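# Open the tool case lid fully and leave it placed

## Task

Swing the tool case's lid fully open so it stays open without support; you may slide the case out from beneath the shelf if the shelf blocks the lid. At the end the case must sit on its board with its front parallel to the board's front edge, its back still facing the shelf, the open lid not touching or under the shelf, and all four feet resting on the board.

## Robot and tools

Robot: two UR-style arms, left_arm and right_arm, each ending in a sixteen-motor four-digit hand (right_arm a right hand, left_arm its mirror). Each hand has index, middle and ring fingers plus a thumb.

Frames: the scene frame has its origin at table-top height midway between the arms, +z up, +x out over the table, left_arm on +y. Bases sit near left (-0.034, +0.427, +0.046) m and right (+0.007, -0.519, +0.046) m. Each arm reports its hand point pose and velocities in its own base frame; fixed cameras and the table use the scene frame. Commanded offsets are expressed in the axes of that arm's current Hand target. Hand point axes: +z along the straight fingers toward the tips, +y out of the palm face, +x across the palm away from the thumb on the right hand (toward the thumb on the left hand). A rigid mast near the wrist on the palm side can strike objects.

The row: every motion command is one row of 48 numbers, all in [-1, 1], covering both arms even if one stays still. Order: left_arm dx, dy, dz, rx, ry, rz; left hand's sixteen motor goals; left current_limit; left speed; then the same 24 for the right arm and hand. dx..rz are an offset (not a pose) from the Hand target as it stood when the action or move began, along that target's axes; 1.0 equals 0.6 m for translation or 180 degrees for rotation, and rx, ry, rz form a single rotation vector. Six zeros re-request the existing Hand target. Motor order per hand: index_mcp, index_abd, index_pip, index_dip, middle_mcp, middle_abd, middle_pip, middle_dip, ring_mcp, ring_abd, ring_pip, ring_dip, thumb_cmc, thumb_axl, thumb_mcp, thumb_ipl. Each is an absolute goal scaled between that hinge's two stops; moving toward -1 bends fingers toward the palm and swings the thumb in front of the palm. Straight values: _mcp +0.75, _abd 0.00, _pip +0.58, _dip +0.70, thumb_cmc +0.71, thumb_axl +0.68, thumb_mcp +0.23, thumb_ipl +0.17. current_limit maps -1..+1 to 0..550 mA (minimum 11 mA); speed maps to (speed+1)/2 of 8.5 rad/s. They begin at +0.4 and -0.6. A zero in a hand column is a real goal; to hold a hand, send back its hand_goal, hand_current_limit and hand_speed.

Tools:
- execute_actions(actions, cameras): actions is a list of actions; each action is up to 15 rows, one per 1/30 s step, the final row repeating to fill 15 steps. Every row counts from the action's starting Hand target, not the prior row. An empty list returns all camera images.
- move(target, speed, blend, stop_force, zero, blocking, cameras): target is one 48-number row or a list of up to 15 rows, all offsets from the same starting Hand targets. speed in m/s, 0.002 to 3.6 (default 0.25), rotation capped at twice that in rad/s. blend in m rounds corners in a list. stop_force in N, 3 to 120, one value for both arms, ends an arm's path when its wrist sensor feels that push; unreliable while the hand rotates, and leave it out when backing away from a contact. zero (default true) re-zeroes before the move. blocking=false returns after about 0.5 s and cannot be combined with stop_force. Paths are straight and avoid nothing; moves last 0.5 to 10 s.
- wait(seconds 0 to 10), stop(), zoom_image(camera, region [x0,y0,x1,y1] at most 504x504 px), show_instructions() for the reference image, zero_wrist_force(arm), read_manual(section), finished_scene(scene) with the current scene number.
Cameras: cam_high and cam_low (896x504), cam_left_wrist and cam_right_wrist (672x504).

Results: end_effector_position (m), quat_wxyz and velocities in the base frame; Hand target is the last commanded pose after clipping (orientation is clipped to within 32 degrees of measured) and the reference for the next offsets. The hand point often rests short of it; send the missing distance explicitly. Hand lines list hand_goal, hand_measured, hand_current_ma and hand_state (moving, goal, blocked, overload) in motor order. Wrist force/torque are in end-effector axes. A move adds a line such as done, off_target, moving, held or fault, plus limits=paced or limits=held.

Avoid: fast moves into contact and targets far beyond a surface (arms are stiff; about 150 N or wrist torque near 26.3 N m triggers a 10 s fault stop); contact between the arms, including one hand gripping the other's fingers; motor currents at 495 mA or more for 5 s, which shuts a motor down; passing close to an arm's own base; overheating from long stretched-out holds. Never let the case, lid or anything else fall or be left off the table, never release things while they move, and do not knock the shelf.

Each tool is called after "Request:" as name(argument=value, ...) on one line, values as JSON.

Reference images:

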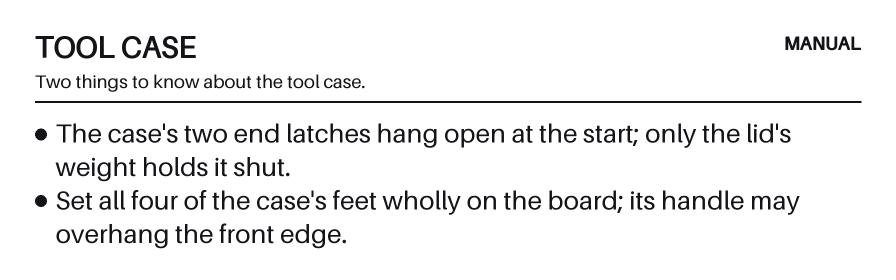

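## Session

Request:
execute_actions(actions=[])

Scene clock: 0.00 s.
left_arm: end_effector_position=(+0.8491, +0.2217, +0.1740) hand_goal=(+0.754, +0.000, +0.576, +0.696, +0.754, +0.000, +0.576, +0.696, +0.754, +0.000, +0.576, +0.696, +0.714, +0.678, +0.226, +0.168) hand_measured=(+0.754, +0.000, +0.576, +0.696, +0.754, +0.000, +0.576, +0.696, +0.754, +0.000, +0.576, +0.696, +0.714, +0.678, +0.226, +0.168) hand_current_ma=(+0, +0, +0, +0, +0, +0, +0, +0, +0, +0, +0, +0, +0, +0, +0, +0) hand_state=(goal, goal, goal, goal, goal, goal, goal, goal, goal, goal, goal, goal, goal, goal, goal, goal) hand_current_limit=0.40 hand_speed=-0.60 end_effector_quat_wxyz=(+0.470, +0.749, +0.363, +0.294) | right_arm: end_effector_position=(+0.2064, +0.0514, +0.2623) hand_goal=(+0.754, +0.000, +0.576, +0.696, +0.754, +0.000, +0.576, +0.696, +0.754, +0.000, +0.576, +0.696, +0.714, +0.678, +0.226, +0.168) hand_measured=(+0.754, +0.000, +0.576, +0.696, +0.754, +0.000, +0.576, +0.696, +0.754, +0.000, +0.576, +0.696, +0.714, +0.678, +0.226, +0.168) hand_current_ma=(+0, +0, +0, +0, +0, +0, +0, +0, +0, +0, +0, +0, +0, +0, +0, +0) hand_state=(goal, goal, goal, goal, goal, goal, goal, goal, goal, goal, goal, goal, goal, goal, goal, goal) hand_current_limit=0.40 hand_speed=-0.60 end_effector_quat_wxyz=(+0.034, +0.788, -0.601, -0.125)
Joint positions: left_arm=[3.821 -2.55 -1.381 -0.12 0.51 0.952] | right_arm=[-0.304 -1.96 2.132 -1.483 -1.55 2.567]
Joint velocities: within noise
Joint torques (N m): no reading
Wrist force (N): no reading
Wrist torque (N m): no reading
Wrist force, peak (N): no reading
Hand target: left_arm +0.8491, +0.2217, +0.1740; +0.470, +0.749, +0.363, +0.294 | right_arm +0.2064, +0.0514, +0.2623; +0.034, +0.788, -0.601, -0.125

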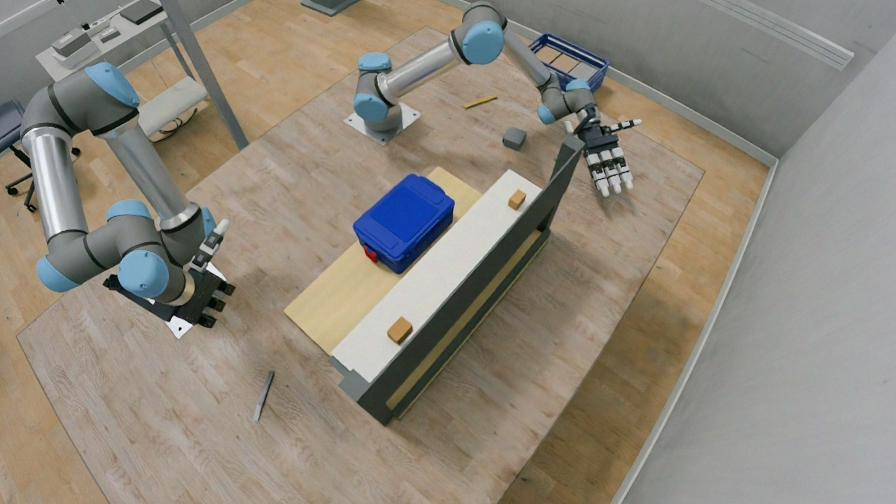

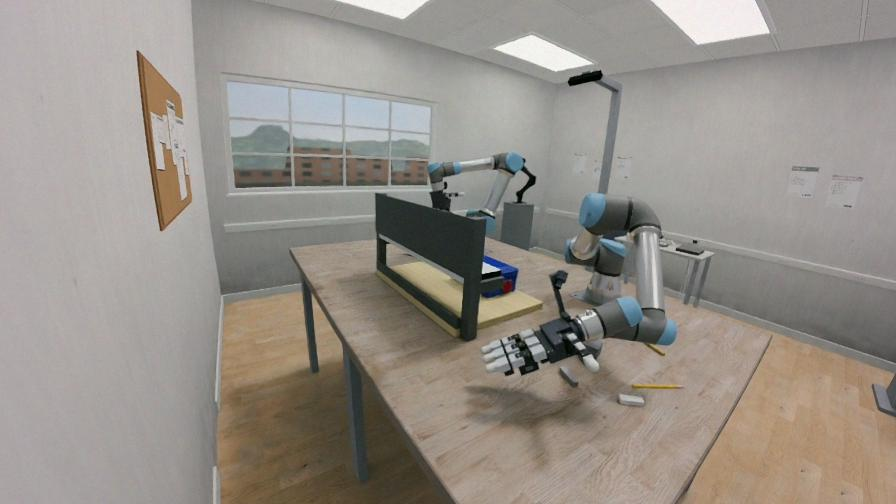

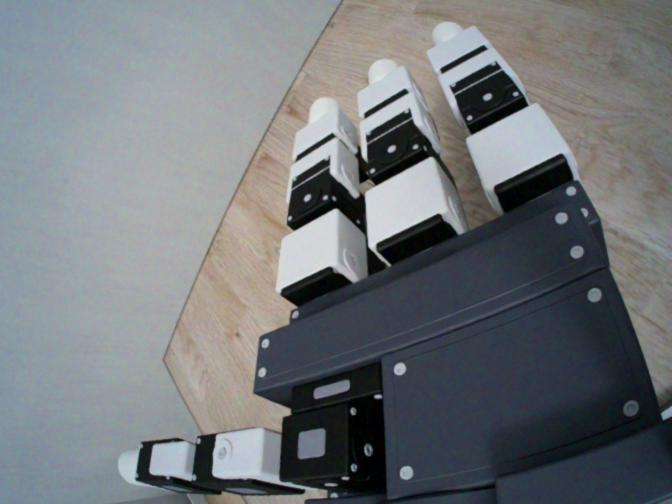

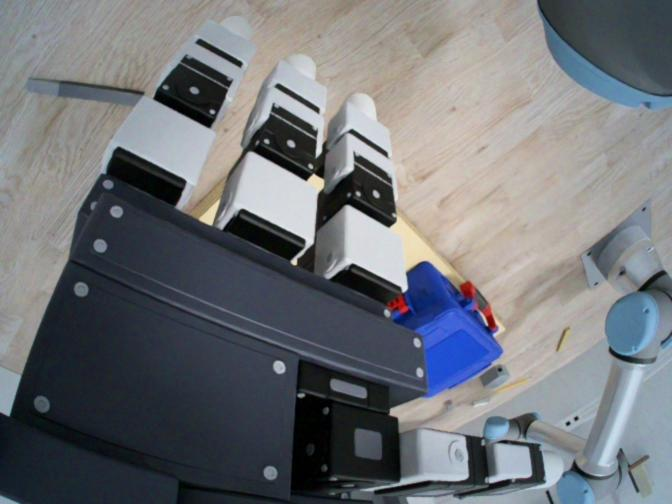

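Request:
zoom_image(camera="cam_high", region=[280, 130, 600, 430])

Request:
zoom_image(camera="cam_right_wrist", region=[360, 230, 540, 410])

Request:
zoom_image(camera="cam_low", region=[370, 180, 570, 350])

Scaled by 1.575.

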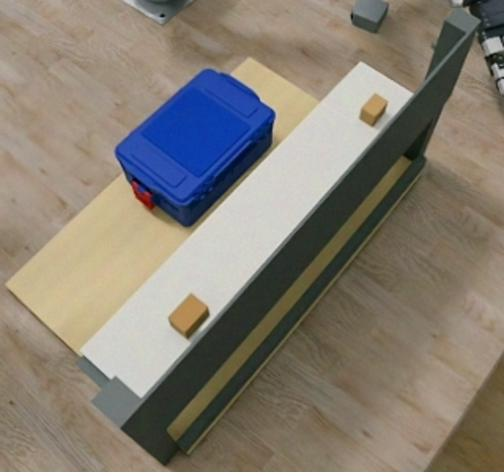

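Scaled by 2.800 from the camera's 672x504 image, which has a finer 960x720 frame.

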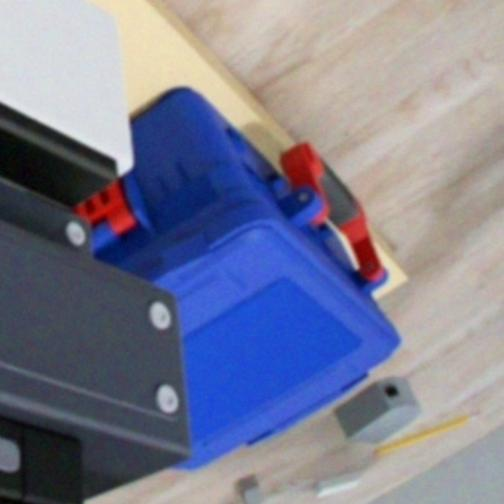

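Scaled by 2.520.

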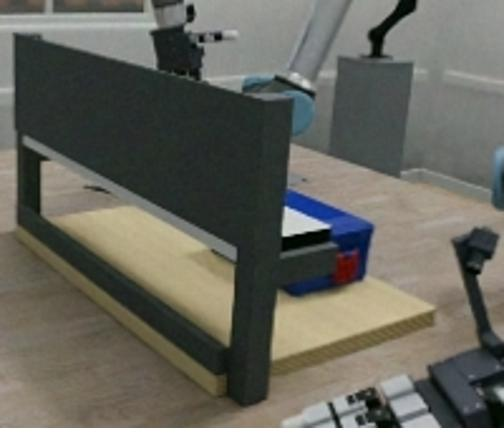

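Request:
move(target=[[-0.0713,0.1798,-0.2217,0,0,0, 0.754,0,0.576,0.696,0.754,0,0.576,0.696,-0.479,0,-0.3,0.3,-0.571,0.678,-0.557,-0.264,0.7,-0.2, -0.3162,-0.1357,-0.0942,0.1599,0.0368,0.0325, 0.754,-0.1,0.576,0.696,0.754,0.1,0.576,0.696,-0.479,0,-0.3,0.3,-0.571,0.678,-0.557,-0.264,0.7,-0.2],[-0.489,0.1193,-0.6458,0,0,0, 0.754,0,0.576,0.696,0.754,0,0.576,0.696,-0.479,0,-0.3,0.3,-0.571,0.678,-0.557,-0.264,0.7,-0.2, -0.7222,-0.0197,-0.011,0.3198,0.0735,0.065, 0.754,-0.1,0.576,0.696,0.754,0.1,0.576,0.696,-0.479,0,-0.3,0.3,-0.571,0.678,-0.557,-0.264,0.7,-0.2]], speed=0.35, blend=0.05, cameras=["cam_high","cam_right_wrist"])

Scene clock: 5.90 s.
left_arm: end_effector_position=(+0.4000, +0.1500, +0.3596) hand_goal=(+0.754, +0.000, +0.576, +0.696, +0.754, +0.000, +0.576, +0.696, -0.478, +0.000, -0.300, +0.300, -0.570, +0.678, -0.556, -0.264) hand_measured=(+0.762, +0.000, +0.576, +0.696, +0.760, +0.000, +0.576, +0.696, -0.472, +0.000, -0.298, +0.302, -0.568, +0.678, -0.558, -0.264) hand_current_ma=(+12, +0, +1, +0, +10, +0, +1, +0, +9, +0, +1, +2, +2, +0, -3, +1) hand_state=(goal, goal, goal, goal, goal, goal, goal, goal, goal, goal, goal, goal, goal, goal, goal, goal) hand_current_limit=0.70 hand_speed=-0.20 end_effector_quat_wxyz=(+0.470, +0.749, +0.363, +0.294) end_effector_velocity=(+0.000, -0.002, -0.001) end_effector_angular_velocity=(-0.003, +0.002, -0.006) | right_arm: end_effector_position=(+0.1128, +0.4686, +0.3340) hand_goal=(+0.754, -0.100, +0.576, +0.696, +0.754, +0.100, +0.576, +0.696, -0.478, +0.000, -0.300, +0.300, -0.570, +0.678, -0.556, -0.264) hand_measured=(+0.748, -0.094, +0.576, +0.696, +0.748, +0.092, +0.576, +0.696, -0.462, +0.000, -0.296, +0.302, -0.568, +0.678, -0.554, -0.262) hand_current_ma=(-26, +24, +2, +0, -26, -32, +3, +0, +73, +0, +21, +12, +9, -4, +8, +12) hand_state=(goal, goal, goal, goal, goal, goal, goal, goal, goal, goal, goal, goal, goal, goal, goal, goal) hand_current_limit=0.70 hand_speed=-0.20 end_effector_quat_wxyz=(-0.270, +0.654, -0.653, +0.270)
Joint positions: left_arm=[4.53 -1.217 -2.255 -1.965 0.541 2.48] | right_arm=[1.243 -1.706 1.853 -2.028 -2.303 4.265]
Joint velocities: left_arm=[-0.001 -0.001 0 -0.006 0.005 0.005] | right_arm=[within noise]
Joint torques (N m): left_arm=[12.26 2.46 26.72 -1.16 -0.27 2.34] | right_arm=[7.15 -10.97 -21.73 -2.36 -2.28 1.77]
Wrist force (N): left_arm=[0.1 -0.1 0.2] | right_arm=[-0.3 0.2 -0.3]
Wrist torque (N m): left_arm=[-0.04 0.00 0.21] | right_arm=[0.11 0.01 0.07]
Wrist force, peak (N): left_arm=[-1.9 0.7 -1.3] | right_arm=[-1.7 1.7 -1.3]
Hand target: left_arm +0.4000, +0.1501, +0.3596; +0.470, +0.749, +0.363, +0.294 | right_arm +0.1127, +0.4686, +0.3340; -0.270, +0.654, -0.653, +0.270
Off the commanded pose: left_arm 0.000 m, 0 deg | right_arm 0.000 m, 0 deg.
move: done
Images, in order (width x height): cam_high 896x504, cam_right_wrist 672x504.

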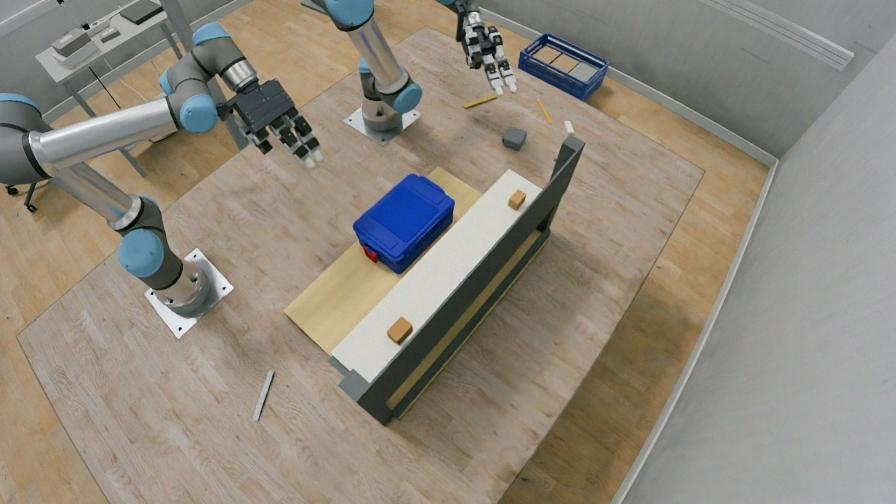

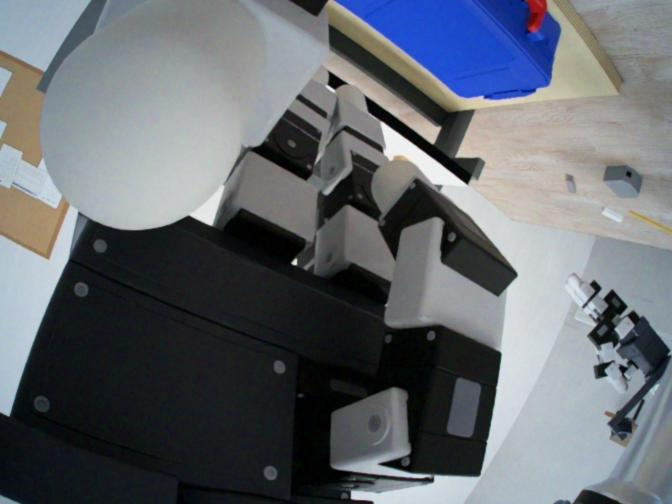

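Request:
move(target=[-0.5237,0.0483,0.2203,0.1949,-0.1761,0.8284, 0.754,0,0.576,0.696,0.754,0,0.576,0.696,-0.479,0,-0.3,0.3,-0.571,0.678,-0.557,-0.264,0.7,-0.2, 0,0,0.0707,-0.25,0,0, 0.754,-0.1,0.576,0.696,0.754,0.1,0.576,0.696,-0.479,0,-0.3,0.3,-0.571,0.678,-0.557,-0.264,0.7,-0.2], speed=0.5, cameras=["all"])

Scene clock: 9.90 s.
left_arm: end_effector_position=(+0.3338, -0.1808, +0.3038) hand_goal=(+0.754, +0.000, +0.576, +0.696, +0.754, +0.000, +0.576, +0.696, -0.478, +0.000, -0.300, +0.300, -0.570, +0.678, -0.556, -0.264) hand_measured=(+0.748, +0.000, +0.576, +0.696, +0.750, +0.000, +0.576, +0.696, -0.472, +0.000, -0.298, +0.302, -0.570, +0.678, -0.556, -0.264) hand_current_ma=(-9, +0, +1, +0, -8, +0, +1, +0, +9, +0, +1, +2, -1, -1, +0, +1) hand_state=(goal, goal, goal, goal, goal, goal, goal, goal, goal, goal, goal, goal, goal, goal, goal, goal) hand_current_limit=0.70 hand_speed=-0.20 end_effector_quat_wxyz=(-0.271, +0.653, -0.654, +0.270) | right_arm: end_effector_position=(+0.1427, +0.4686, +0.3040) hand_goal=(+0.754, -0.100, +0.576, +0.696, +0.754, +0.100, +0.576, +0.696, -0.478, +0.000, -0.300, +0.300, -0.570, +0.678, -0.556, -0.264) hand_measured=(+0.750, -0.094, +0.576, +0.696, +0.750, +0.092, +0.576, +0.696, -0.462, +0.000, -0.296, +0.302, -0.568, +0.678, -0.554, -0.262) hand_current_ma=(-22, +24, +2, +0, -22, -32, +3, +0, +73, +0, +21, +12, +9, -4, +7, +12) hand_state=(goal, goal, goal, goal, goal, goal, goal, goal, goal, goal, goal, goal, goal, goal, goal, goal) hand_current_limit=0.70 hand_speed=-0.20 end_effector_quat_wxyz=(+0.001, +0.707, -0.707, +0.000)
Joint positions: left_arm=[3.037 -1.058 -2.281 -0.59 1.646 3.069] | right_arm=[0.829 -1.583 1.721 -1.707 -1.57 3.97]
Joint torques (N m): left_arm=[-9.18 3.1 18.72 2.48 0.91 -1.71] | right_arm=[7.81 -32.35 -13.95 -3.94 -0.5 1.44]
Wrist force (N): left_arm=[-1.4 2.0 0.9] | right_arm=[-0.7 0.2 0.0]
Wrist torque (N m): left_arm=[-0.01 0.37 -0.07] | right_arm=[0.15 0.09 0.01]
Wrist force, peak (N): left_arm=[-2.8 1.2 0.7] | right_arm=[-0.3 0.8 -0.5]
Hand target: left_arm +0.3338, -0.1809, +0.3037; -0.271, +0.653, -0.654, +0.270 | right_arm +0.1427, +0.4686, +0.3039; +0.001, +0.707, -0.707, +0.000
Off the commanded pose: left_arm 0.000 m, 0 deg | right_arm 0.000 m, 0 deg.
move: done

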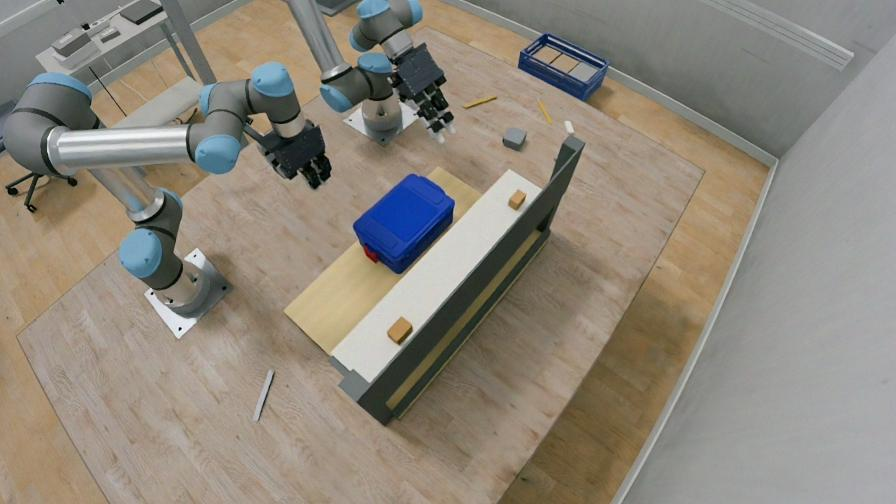

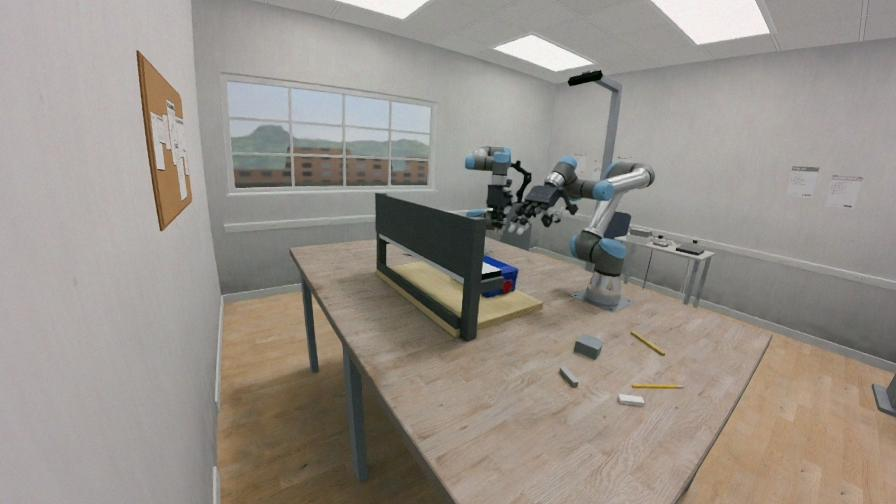

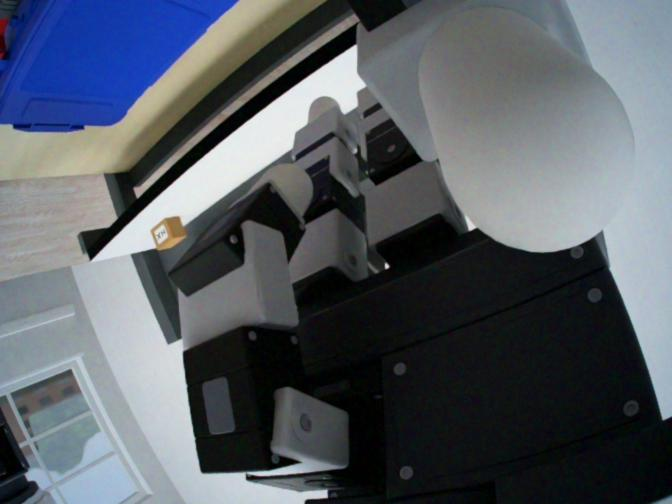

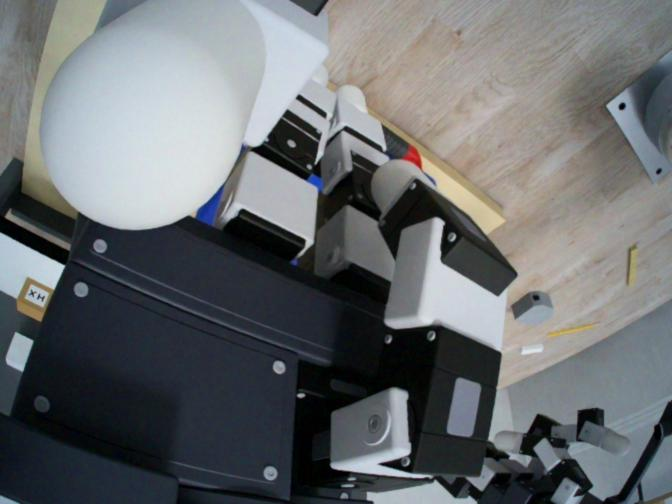

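Request:
move(target=[-0.133,0,0,-0.25,0,0, 0.754,0,0.576,0.696,0.754,0,0.576,0.696,-0.479,0,-0.3,0.3,-0.571,0.678,-0.557,-0.264,0.7,-0.2, 0.15,-0.15,0,0,0,0, 0.754,-0.1,0.576,0.696,0.754,0.1,0.576,0.696,-0.479,0,-0.3,0.3,-0.571,0.678,-0.557,-0.264,0.7,-0.2], speed=0.4, cameras=["cam_left_wrist","cam_right_wrist"])

Scene clock: 12.23 s.
left_arm: end_effector_position=(+0.3339, -0.1010, +0.3039) hand_goal=(+0.754, +0.000, +0.576, +0.696, +0.754, +0.000, +0.576, +0.696, -0.478, +0.000, -0.300, +0.300, -0.570, +0.678, -0.556, -0.264) hand_measured=(+0.748, +0.000, +0.576, +0.696, +0.750, +0.000, +0.576, +0.696, -0.472, +0.000, -0.298, +0.302, -0.570, +0.678, -0.556, -0.264) hand_current_ma=(-8, +0, +1, +0, -7, +0, +1, +0, +11, +0, +1, +2, -1, -1, +0, +1) hand_state=(goal, goal, goal, goal, goal, goal, goal, goal, goal, goal, goal, goal, goal, goal, goal, goal) hand_current_limit=0.70 hand_speed=-0.20 end_effector_quat_wxyz=(-0.001, +0.707, -0.707, +0.000) | right_arm: end_effector_position=(+0.2327, +0.3786, +0.3039) hand_goal=(+0.754, -0.100, +0.576, +0.696, +0.754, +0.100, +0.576, +0.696, -0.478, +0.000, -0.300, +0.300, -0.570, +0.678, -0.556, -0.264) hand_measured=(+0.750, -0.094, +0.576, +0.696, +0.750, +0.092, +0.576, +0.696, -0.462, +0.000, -0.296, +0.302, -0.568, +0.678, -0.554, -0.262) hand_current_ma=(-17, +24, +2, +0, -17, -32, +3, +0, +73, +0, +21, +12, +9, -4, +6, +12) hand_state=(goal, goal, goal, goal, goal, goal, goal, goal, goal, goal, goal, goal, goal, goal, goal, goal) hand_current_limit=0.70 hand_speed=-0.20 end_effector_quat_wxyz=(+0.001, +0.707, -0.707, +0.000)
Joint positions: left_arm=[3.274 -1.371 -1.887 -1.454 1.572 3.274] | right_arm=[0.559 -1.641 1.777 -1.705 -1.57 3.7]
Joint torques (N m): left_arm=[-10.73 10.56 26.03 1.59 -1.52 -2.48] | right_arm=[1.94 -15.64 -26.98 -1.07 1.86 0.43]
Wrist force (N): left_arm=[-0.8 -0.1 1.1] | right_arm=[-0.2 0.0 -0.1]
Wrist torque (N m): left_arm=[-0.17 0.29 0.03] | right_arm=[0.15 0.03 -0.02]
Wrist force, peak (N): left_arm=[-1.7 2.2 1.1] | right_arm=[-1.2 1.0 -0.1]
Hand target: left_arm +0.3338, -0.1011, +0.3039; -0.001, +0.707, -0.707, -0.001 | right_arm +0.2327, +0.3786, +0.3039; +0.001, +0.707, -0.707, +0.000
Off the commanded pose: left_arm 0.000 m, 0 deg | right_arm 0.000 m, 0 deg.
move: done
Images, in order (width x height): cam_left_wrist 672x504, cam_right_wrist 672x504.

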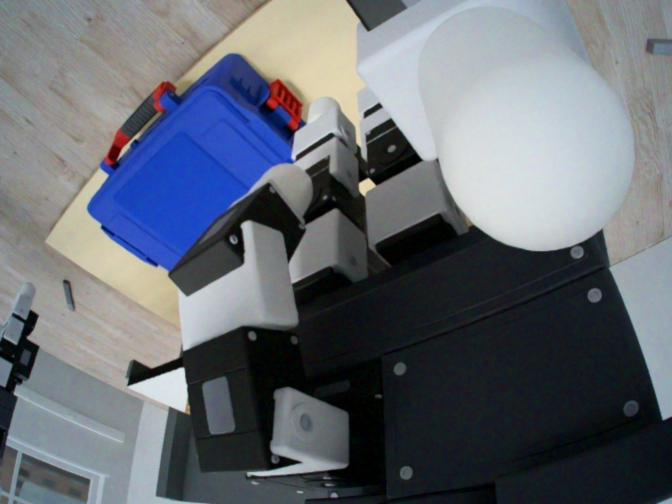

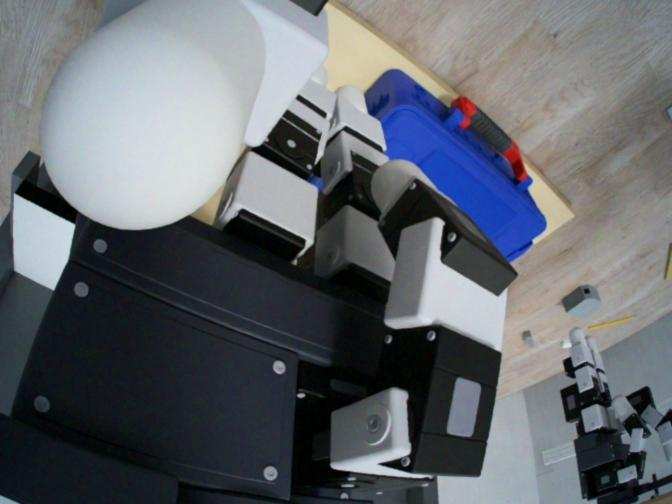

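Request:
zoom_image(camera="cam_left_wrist", region=[40, 20, 340, 300])

Request:
zoom_image(camera="cam_right_wrist", region=[330, 40, 600, 290])

Scaled by 1.680 from the camera's 672x504 image, which has a finer 960x720 frame.

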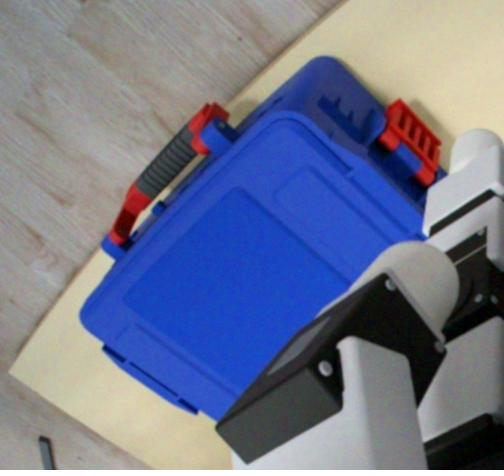

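Scaled by 1.867 from the camera's 672x504 image, which has a finer 960x720 frame.

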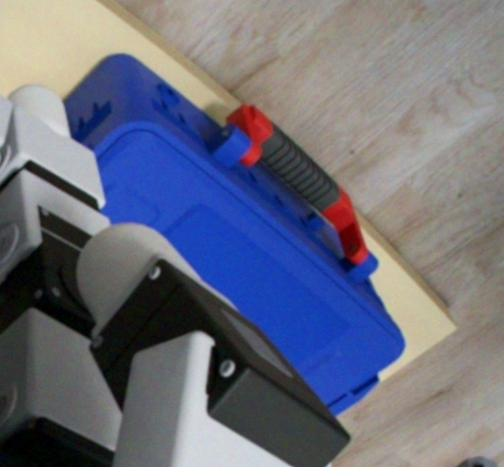

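Request:
move(target=[0,0,0,0,0,0, 0.754,0,0.576,0.696,0.754,0,0.576,0.696,-0.479,0,-0.3,0.3,-0.571,0.678,-0.557,-0.264,0.7,-0.2, -0.275,0.1667,0.0833,0.25,0,0, 0.754,0.1,0.576,0.696,0.754,-0.1,0.576,0.696,-0.479,0,-0.3,0.3,-0.571,0.678,-0.557,-0.264,0.7,-0.2], speed=0.3)

Request:
move(target=[0,0,0,0,0,0, 0.754,0,0.576,0.696,0.754,0,0.576,0.696,-0.479,0,-0.3,0.3,-0.571,0.678,-0.557,-0.264,0.7,-0.2, 0,0.1627,0.2333,0,0,0, 0.754,0.1,0.576,0.696,0.754,-0.1,0.576,0.696,-0.479,0,-0.3,0.3,-0.571,0.678,-0.557,-0.264,0.7,-0.2], speed=0.2, cameras=["cam_left_wrist","cam_right_wrist"])

Request:
zoom_image(camera="cam_right_wrist", region=[300, 0, 620, 260])

Request:
zoom_image(camera="cam_left_wrist", region=[20, 20, 340, 300])

Scene clock: 21.23 s.
left_arm: end_effector_position=(+0.3338, -0.1011, +0.3039) hand_goal=(+0.754, +0.000, +0.576, +0.696, +0.754, +0.000, +0.576, +0.696, -0.478, +0.000, -0.300, +0.300, -0.570, +0.678, -0.556, -0.264) hand_measured=(+0.748, +0.000, +0.576, +0.696, +0.750, +0.000, +0.576, +0.696, -0.472, +0.000, -0.298, +0.302, -0.570, +0.678, -0.556, -0.264) hand_current_ma=(-8, +0, +1, +0, -7, +0, +1, +0, +11, +0, +1, +2, -1, -1, +0, +1) hand_state=(goal, goal, goal, goal, goal, goal, goal, goal, goal, goal, goal, goal, goal, goal, goal, goal) hand_current_limit=0.70 hand_speed=-0.20 end_effector_quat_wxyz=(-0.001, +0.707, -0.707, -0.001) | right_arm: end_effector_position=(+0.1326, +0.5436, +0.2540) hand_goal=(+0.754, +0.100, +0.576, +0.696, +0.754, -0.100, +0.576, +0.696, -0.478, +0.000, -0.300, +0.300, -0.570, +0.678, -0.556, -0.264) hand_measured=(+0.748, +0.096, +0.576, +0.696, +0.748, -0.096, +0.576, +0.696, -0.462, +0.000, -0.296, +0.302, -0.568, +0.678, -0.554, -0.262) hand_current_ma=(-25, -13, +2, +0, -26, +11, +3, +0, +73, +0, +21, +12, +9, -4, +6, +12) hand_state=(goal, goal, goal, goal, goal, goal, goal, goal, goal, goal, goal, goal, goal, goal, goal, goal) hand_current_limit=0.70 hand_speed=-0.20 end_effector_quat_wxyz=(-0.270, +0.654, -0.653, +0.270)
Joint positions: left_arm=[3.274 -1.371 -1.887 -1.454 1.572 3.274] | right_arm=[1.254 -1.471 1.832 -2.232 -2.306 4.278]
Joint torques (N m): left_arm=[-10.42 11.21 28.6 1.4 -1.25 -2.5] | right_arm=[6.38 -24.11 -12.49 -4.25 -2.12 0.97]
Wrist force (N): left_arm=[-1.2 0.2 0.7] | right_arm=[-0.5 0.7 -0.1]
Wrist torque (N m): left_arm=[-0.10 0.33 0.01] | right_arm=[0.15 0.04 0.07]
Wrist force, peak (N): left_arm=[-1.2 0.5 1.1] | right_arm=[-1.5 1.8 -0.7]
Hand target: left_arm +0.3338, -0.1011, +0.3039; -0.001, +0.707, -0.707, -0.001 | right_arm +0.1326, +0.5436, +0.2539; -0.270, +0.654, -0.653, +0.270
Off the commanded pose: left_arm 0.000 m, 0 deg | right_arm 0.000 m, 0 deg.
move: done

Scene clock: 22.57 s.
left_arm: end_effector_position=(+0.3338, -0.1011, +0.3039) hand_goal=(+0.754, +0.000, +0.576, +0.696, +0.754, +0.000, +0.576, +0.696, -0.478, +0.000, -0.300, +0.300, -0.570, +0.678, -0.556, -0.264) hand_measured=(+0.748, +0.000, +0.576, +0.696, +0.750, +0.000, +0.576, +0.696, -0.472, +0.000, -0.298, +0.302, -0.570, +0.678, -0.556, -0.264) hand_current_ma=(-8, +0, +1, +0, -7, +0, +1, +0, +11, +0, +1, +2, -1, -1, +0, +1) hand_state=(goal, goal, goal, goal, goal, goal, goal, goal, goal, goal, goal, goal, goal, goal, goal, goal) hand_current_limit=0.70 hand_speed=-0.20 end_effector_quat_wxyz=(-0.001, +0.707, -0.707, -0.001) | right_arm: end_effector_position=(+0.1623, +0.5435, +0.0859) hand_goal=(+0.754, +0.100, +0.576, +0.696, +0.754, -0.100, +0.576, +0.696, -0.478, +0.000, -0.300, +0.300, -0.570, +0.678, -0.556, -0.264) hand_measured=(+0.748, +0.096, +0.576, +0.696, +0.748, -0.096, +0.576, +0.696, -0.464, +0.000, -0.296, +0.302, -0.568, +0.678, -0.554, -0.262) hand_current_ma=(-29, -13, +2, +0, -30, +11, +2, +0, +66, +0, +21, +12, +9, -4, +6, +12) hand_state=(goal, goal, goal, goal, goal, goal, goal, goal, goal, goal, goal, goal, goal, goal, goal, goal) hand_current_limit=0.70 hand_speed=-0.20 end_effector_quat_wxyz=(-0.270, +0.654, -0.653, +0.270)
Joint positions: left_arm=[3.274 -1.371 -1.887 -1.454 1.572 3.274] | right_arm=[1.198 -1.22 2.041 -2.739 -2.289 4.208]
Joint torques (N m): left_arm=[-10.77 13.01 27.13 2.25 -1.15 -2.47] | right_arm=[7.17 -27.53 -21.31 -4.33 -2.18 1.57]
Wrist force (N): left_arm=[-1.1 0.2 0.7] | right_arm=[-0.7 0.5 -0.6]
Wrist torque (N m): left_arm=[-0.11 0.32 0.01] | right_arm=[0.14 0.05 0.02]
Wrist force, peak (N): left_arm=[-1.2 0.3 1.2] | right_arm=[-0.7 1.9 1.1]
Hand target: left_arm +0.3338, -0.1011, +0.3039; -0.001, +0.707, -0.707, -0.001 | right_arm +0.1623, +0.5435, +0.0859; -0.270, +0.654, -0.653, +0.270
Off the commanded pose: left_arm 0.000 m, 0 deg | right_arm 0.000 m, 0 deg.
move: done
Images, in order (width x height): cam_left_wrist 672x504, cam_right_wrist 672x504.

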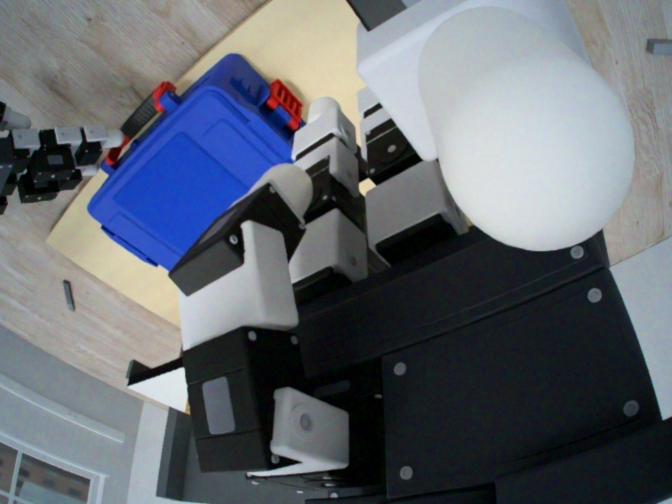

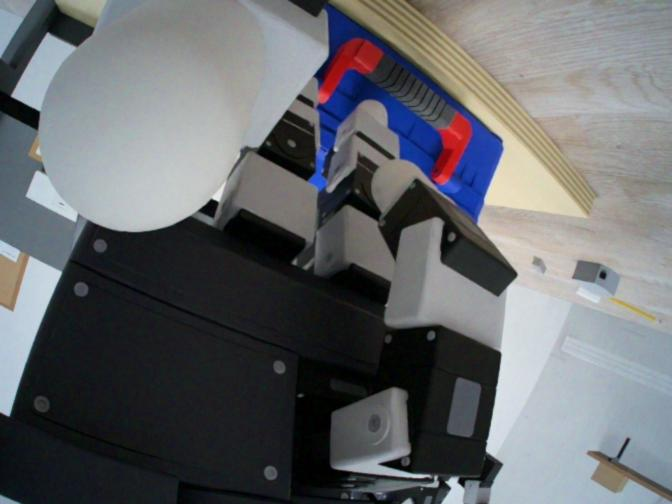

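Scaled by 1.575 from the camera's 672x504 image, which has a finer 960x720 frame.

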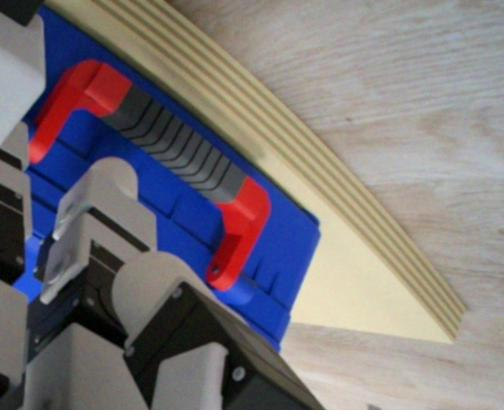

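Scaled by 1.575 from the camera's 672x504 image, which has a finer 960x720 frame.

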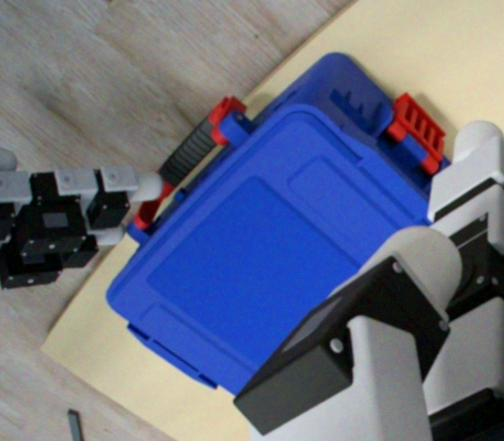

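Request:
move(target=[0,0,0,0,0,0, 0.754,0,0.576,0.696,0.754,0,0.576,0.696,-0.479,0,-0.3,0.3,-0.571,0.678,-0.557,-0.264,0.7,-0.2, 0,-0.0471,0.0471,0,0,0, 0.754,0.1,0.576,0.696,0.754,-0.1,0.576,0.696,-0.479,0,-0.3,0.3,-0.571,0.678,-0.557,-0.264,0.7,-0.2], speed=0.015, stop_force=3, cameras=["cam_right_wrist"])

Request:
zoom_image(camera="cam_right_wrist", region=[300, 0, 540, 260])

Scene clock: 25.43 s.
left_arm: end_effector_position=(+0.3338, -0.1011, +0.3039) hand_goal=(+0.754, +0.000, +0.576, +0.696, +0.754, +0.000, +0.576, +0.696, -0.478, +0.000, -0.300, +0.300, -0.570, +0.678, -0.556, -0.264) hand_measured=(+0.748, +0.000, +0.576, +0.696, +0.750, +0.000, +0.576, +0.696, -0.472, +0.000, -0.298, +0.302, -0.570, +0.678, -0.556, -0.264) hand_current_ma=(-8, +0, +1, +0, -7, +0, +1, +0, +11, +0, +1, +2, -1, -1, +0, +1) hand_state=(goal, goal, goal, goal, goal, goal, goal, goal, goal, goal, goal, goal, goal, goal, goal, goal) hand_current_limit=0.70 hand_speed=-0.20 end_effector_quat_wxyz=(-0.001, +0.707, -0.707, -0.001) | right_arm: end_effector_position=(+0.1811, +0.5435, +0.0859) hand_goal=(+0.754, +0.100, +0.576, +0.696, +0.754, -0.100, +0.576, +0.696, -0.478, +0.000, -0.300, +0.300, -0.570, +0.678, -0.556, -0.264) hand_measured=(+0.740, +0.098, +0.572, +0.696, +0.738, -0.098, +0.570, +0.696, -0.464, +0.000, -0.296, +0.302, -0.568, +0.678, -0.554, -0.262) hand_current_ma=(-70, -8, -19, -1, -78, +4, -25, -1, +66, +0, +21, +12, +9, -4, +6, +12) hand_state=(goal, goal, goal, goal, goal, goal, goal, goal, goal, goal, goal, goal, goal, goal, goal, goal) hand_current_limit=0.70 hand_speed=-0.20 end_effector_quat_wxyz=(-0.270, +0.654, -0.653, +0.270)
Joint positions: left_arm=[3.274 -1.371 -1.887 -1.454 1.572 3.274] | right_arm=[1.164 -1.208 2.033 -2.771 -2.277 4.166]
Joint torques (N m): left_arm=[-10.16 15.74 22.59 3.97 -0.97 -2.46] | right_arm=[7.75 -43.19 -7.91 -1.76 -2.13 -1.02]
Wrist force (N): left_arm=[-0.6 0.2 0.9] | right_arm=[-0.8 0.5 -0.3]
Wrist torque (N m): left_arm=[-0.13 0.26 0.05] | right_arm=[0.13 0.06 -0.05]
Wrist force, peak (N): left_arm=[-1.2 0.6 1.2] | right_arm=[-0.6 2.2 -3.4]
Hand target: left_arm +0.3338, -0.1011, +0.3039; -0.001, +0.707, -0.707, -0.001 | right_arm +0.1811, +0.5435, +0.0859; -0.270, +0.654, -0.653, +0.270 (not the last commanded pose)
Off the commanded pose: left_arm 0.000 m, 0 deg | right_arm 0.021 m, 0 deg.
move: contact (right_arm)
Images, in order (width x height): cam_right_wrist 672x504.

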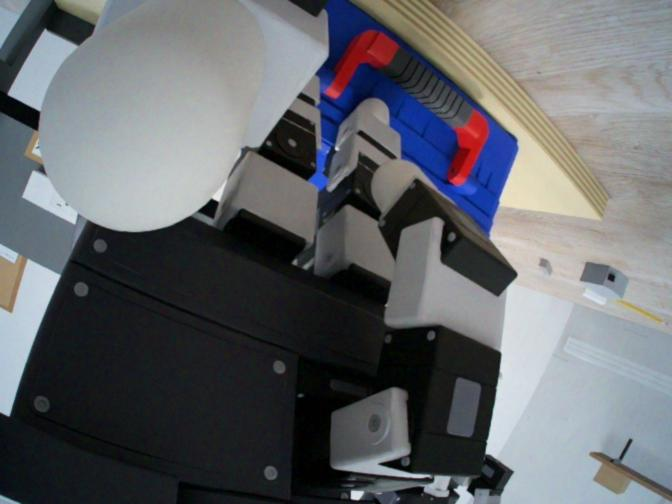

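Scaled by 1.938 from the camera's 672x504 image, which has a finer 960x720 frame.

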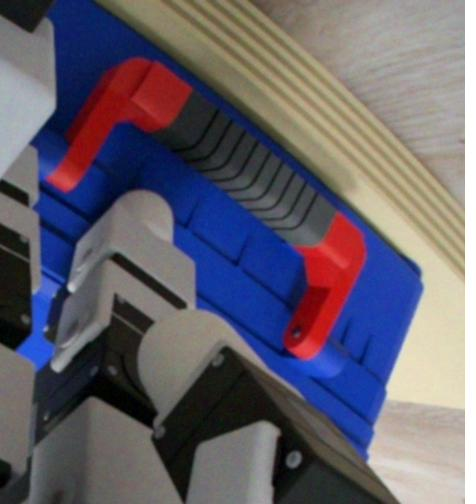

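Request:
move(target=[[0,0,0,0,0,0, 0.754,0,0.576,0.696,0.754,0,0.576,0.696,-0.479,0,-0.3,0.3,-0.571,0.678,-0.557,-0.264,0.7,-0.2, 0,-0.0083,0.0083,0,0,0, 0.754,0.1,0.576,0.696,0.754,-0.1,0.576,0.696,-0.479,0,-0.3,0.3,-0.571,0.678,-0.557,-0.264,0.7,-0.2],[0,0,0,0,0,0, 0.754,0,0.576,0.696,0.754,0,0.576,0.696,-0.479,0,-0.3,0.3,-0.571,0.678,-0.557,-0.264,0.7,-0.2, 0,-0.0377,-0.0212,0,0,0, 0.754,0.1,0.576,0.696,0.754,-0.1,0.576,0.696,-0.479,0,-0.3,0.3,-0.571,0.678,-0.557,-0.264,0.7,-0.2]], speed=0.02, cameras=["cam_left_wrist","cam_right_wrist"])

Request:
zoom_image(camera="cam_left_wrist", region=[20, 20, 340, 300])

Scene clock: 28.13 s.
left_arm: end_effector_position=(+0.3338, -0.1011, +0.3039) hand_goal=(+0.754, +0.000, +0.576, +0.696, +0.754, +0.000, +0.576, +0.696, -0.478, +0.000, -0.300, +0.300, -0.570, +0.678, -0.556, -0.264) hand_measured=(+0.748, +0.000, +0.576, +0.696, +0.750, +0.000, +0.576, +0.696, -0.472, +0.000, -0.298, +0.302, -0.570, +0.678, -0.556, -0.264) hand_current_ma=(-8, +0, +1, +0, -7, +0, +1, +0, +11, +0, +1, +2, -1, -1, +0, +1) hand_state=(goal, goal, goal, goal, goal, goal, goal, goal, goal, goal, goal, goal, goal, goal, goal, goal) hand_current_limit=0.70 hand_speed=-0.20 end_effector_quat_wxyz=(-0.001, +0.707, -0.707, -0.001) | right_arm: end_effector_position=(+0.1882, +0.5435, +0.1110) hand_goal=(+0.754, +0.100, +0.576, +0.696, +0.754, -0.100, +0.576, +0.696, -0.478, +0.000, -0.300, +0.300, -0.570, +0.678, -0.556, -0.264) hand_measured=(+0.714, +0.100, +0.556, +0.686, +0.714, -0.102, +0.554, +0.688, -0.464, +0.000, -0.296, +0.302, -0.568, +0.678, -0.554, -0.262) hand_current_ma=(-202, -3, -94, -43, -199, -9, -103, -38, +66, +0, +21, +12, +9, -4, +6, +12) hand_state=(blocked, goal, blocked, goal, blocked, goal, blocked, goal, goal, goal, goal, goal, goal, goal, goal, goal) hand_current_limit=0.70 hand_speed=-0.20 end_effector_quat_wxyz=(-0.270, +0.654, -0.653, +0.270)
Joint positions: left_arm=[3.274 -1.371 -1.887 -1.454 1.572 3.274] | right_arm=[1.152 -1.25 2.009 -2.715 -2.272 4.15]
Joint torques (N m): left_arm=[-10.88 18.68 19.1 4.7 -0.88 -2.44] | right_arm=[6.45 -27.66 -16.14 -4.37 -2.3 1.47]
Wrist force (N): left_arm=[-1.1 0.6 0.9] | right_arm=[-0.7 2.2 -0.8]
Wrist torque (N m): left_arm=[-0.08 0.33 0.00] | right_arm=[0.01 0.07 0.02]
Wrist force, peak (N): left_arm=[-1.4 0.4 0.9] | right_arm=[-0.6 3.5 -7.5]
Hand target: left_arm +0.3338, -0.1011, +0.3039; -0.001, +0.707, -0.707, -0.001 | right_arm +0.1882, +0.5435, +0.1109; -0.270, +0.654, -0.653, +0.270
Off the commanded pose: left_arm 0.000 m, 0 deg | right_arm 0.000 m, 0 deg.
move: done
Images, in order (width x height): cam_left_wrist 672x504, cam_right_wrist 672x504.

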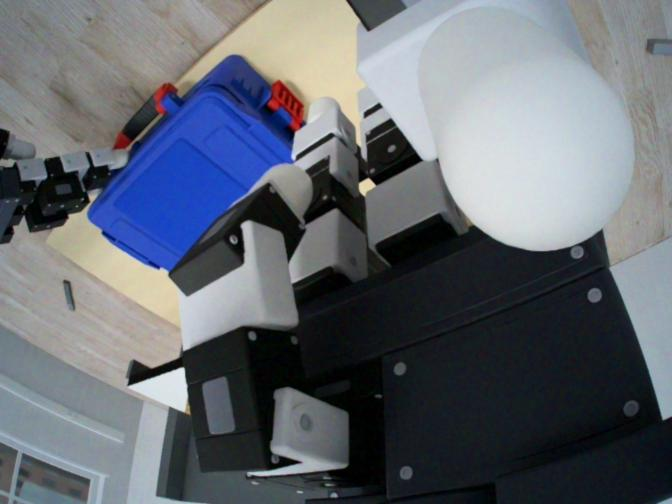

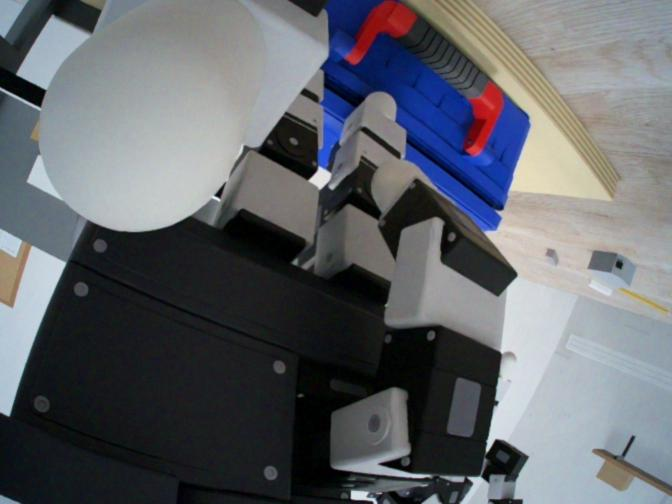

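Scaled by 1.575 from the camera's 672x504 image, which has a finer 960x720 frame.

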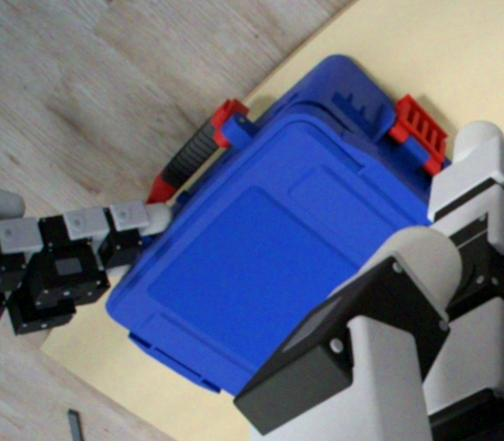

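Request:
move(target=[[0,0,0,0,0,0, 0.754,0,0.576,0.696,0.754,0,0.576,0.696,-0.479,0,-0.3,0.3,-0.571,0.678,-0.557,-0.264,0.7,-0.2, 0,-0.0412,-0.0059,0,0,0, 0.754,0.1,0.576,0.696,0.754,-0.1,0.576,0.696,-0.479,0,-0.3,0.3,-0.571,0.678,-0.557,-0.264,0.75,-0.2],[0,0,0,0,0,0, 0.754,0,0.576,0.696,0.754,0,0.576,0.696,-0.479,0,-0.3,0.3,-0.571,0.678,-0.557,-0.264,0.7,-0.2, 0,-0.0931,-0.0177,0,0,0, 0.754,0.1,0.576,0.696,0.754,-0.1,0.576,0.696,-0.479,0,-0.3,0.3,-0.571,0.678,-0.557,-0.264,0.75,-0.2]], speed=0.03, blend=0.008, cameras=["cam_left_wrist","cam_right_wrist"])

Request:
zoom_image(camera="cam_left_wrist", region=[20, 20, 340, 300])

Scene clock: 33.17 s.
left_arm: end_effector_position=(+0.3338, -0.1011, +0.3039) hand_goal=(+0.754, +0.000, +0.576, +0.696, +0.754, +0.000, +0.576, +0.696, -0.478, +0.000, -0.300, +0.300, -0.570, +0.678, -0.556, -0.264) hand_measured=(+0.748, +0.000, +0.576, +0.696, +0.750, +0.000, +0.576, +0.696, -0.472, +0.000, -0.298, +0.302, -0.570, +0.678, -0.556, -0.264) hand_current_ma=(-8, +0, +1, +0, -7, +0, +1, +0, +11, +0, +1, +2, -1, -1, +0, +1) hand_state=(goal, goal, goal, goal, goal, goal, goal, goal, goal, goal, goal, goal, goal, goal, goal, goal) hand_current_limit=0.70 hand_speed=-0.20 end_effector_quat_wxyz=(-0.001, +0.707, -0.707, -0.001) | right_arm: end_effector_position=(+0.2204, +0.5436, +0.1580) hand_goal=(+0.754, +0.100, +0.576, +0.696, +0.754, -0.100, +0.576, +0.696, -0.478, +0.000, -0.300, +0.300, -0.570, +0.678, -0.556, -0.264) hand_measured=(+0.708, +0.098, +0.556, +0.688, +0.708, -0.104, +0.552, +0.690, -0.464, +0.000, -0.296, +0.302, -0.568, +0.678, -0.554, -0.262) hand_current_ma=(-226, -10, -96, -35, -226, -11, -106, -26, +66, +0, +21, +12, +9, -4, +6, +12) hand_state=(blocked, goal, blocked, goal, blocked, goal, blocked, goal, goal, goal, goal, goal, goal, goal, goal, goal) hand_current_limit=0.75 hand_speed=-0.20 end_effector_quat_wxyz=(-0.270, +0.654, -0.653, +0.270)
Joint positions: left_arm=[3.274 -1.371 -1.887 -1.454 1.572 3.274] | right_arm=[1.095 -1.305 1.943 -2.636 -2.25 4.083]
Joint torques (N m): left_arm=[-10.27 19.03 19.96 4.69 -0.56 -2.5] | right_arm=[3.98 -25.34 -9.88 -4.98 -1.17 1.4]
Wrist force (N): left_arm=[-1.3 0.5 0.8] | right_arm=[-0.2 4.1 -4.9]
Wrist torque (N m): left_arm=[-0.07 0.35 -0.01] | right_arm=[0.33 0.13 0.07]
Wrist force, peak (N): left_arm=[-1.3 0.1 1.4] | right_arm=[-0.7 4.8 -4.7]
Hand target: left_arm +0.3338, -0.1011, +0.3039; -0.001, +0.707, -0.707, -0.001 | right_arm +0.2202, +0.5436, +0.1578; -0.270, +0.654, -0.653, +0.270
Off the commanded pose: left_arm 0.000 m, 0 deg | right_arm 0.000 m, 0 deg.
move: done
Images, in order (width x height): cam_left_wrist 672x504, cam_right_wrist 672x504.

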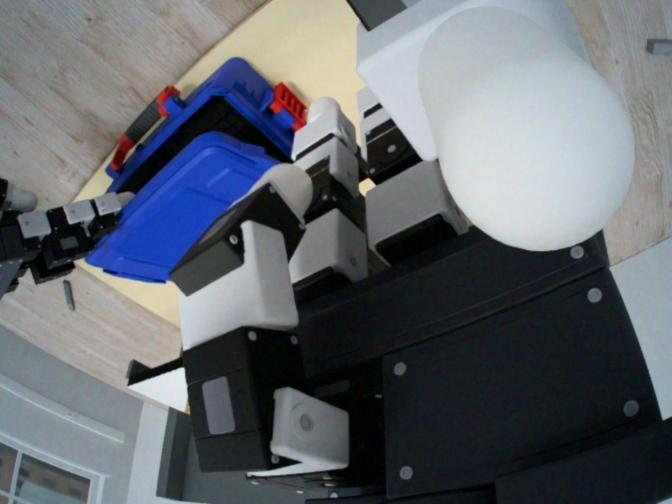

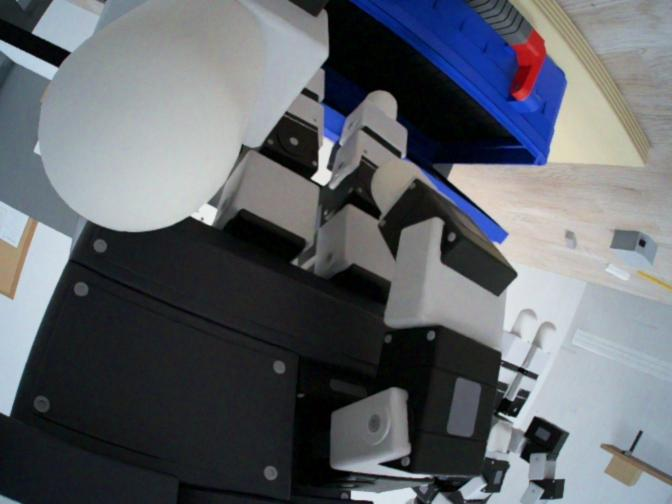

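Scaled by 1.575 from the camera's 672x504 image, which has a finer 960x720 frame.

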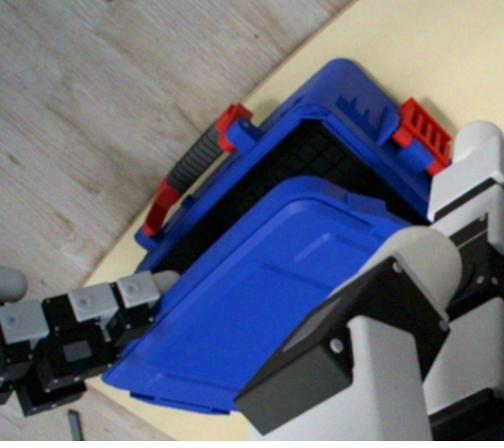

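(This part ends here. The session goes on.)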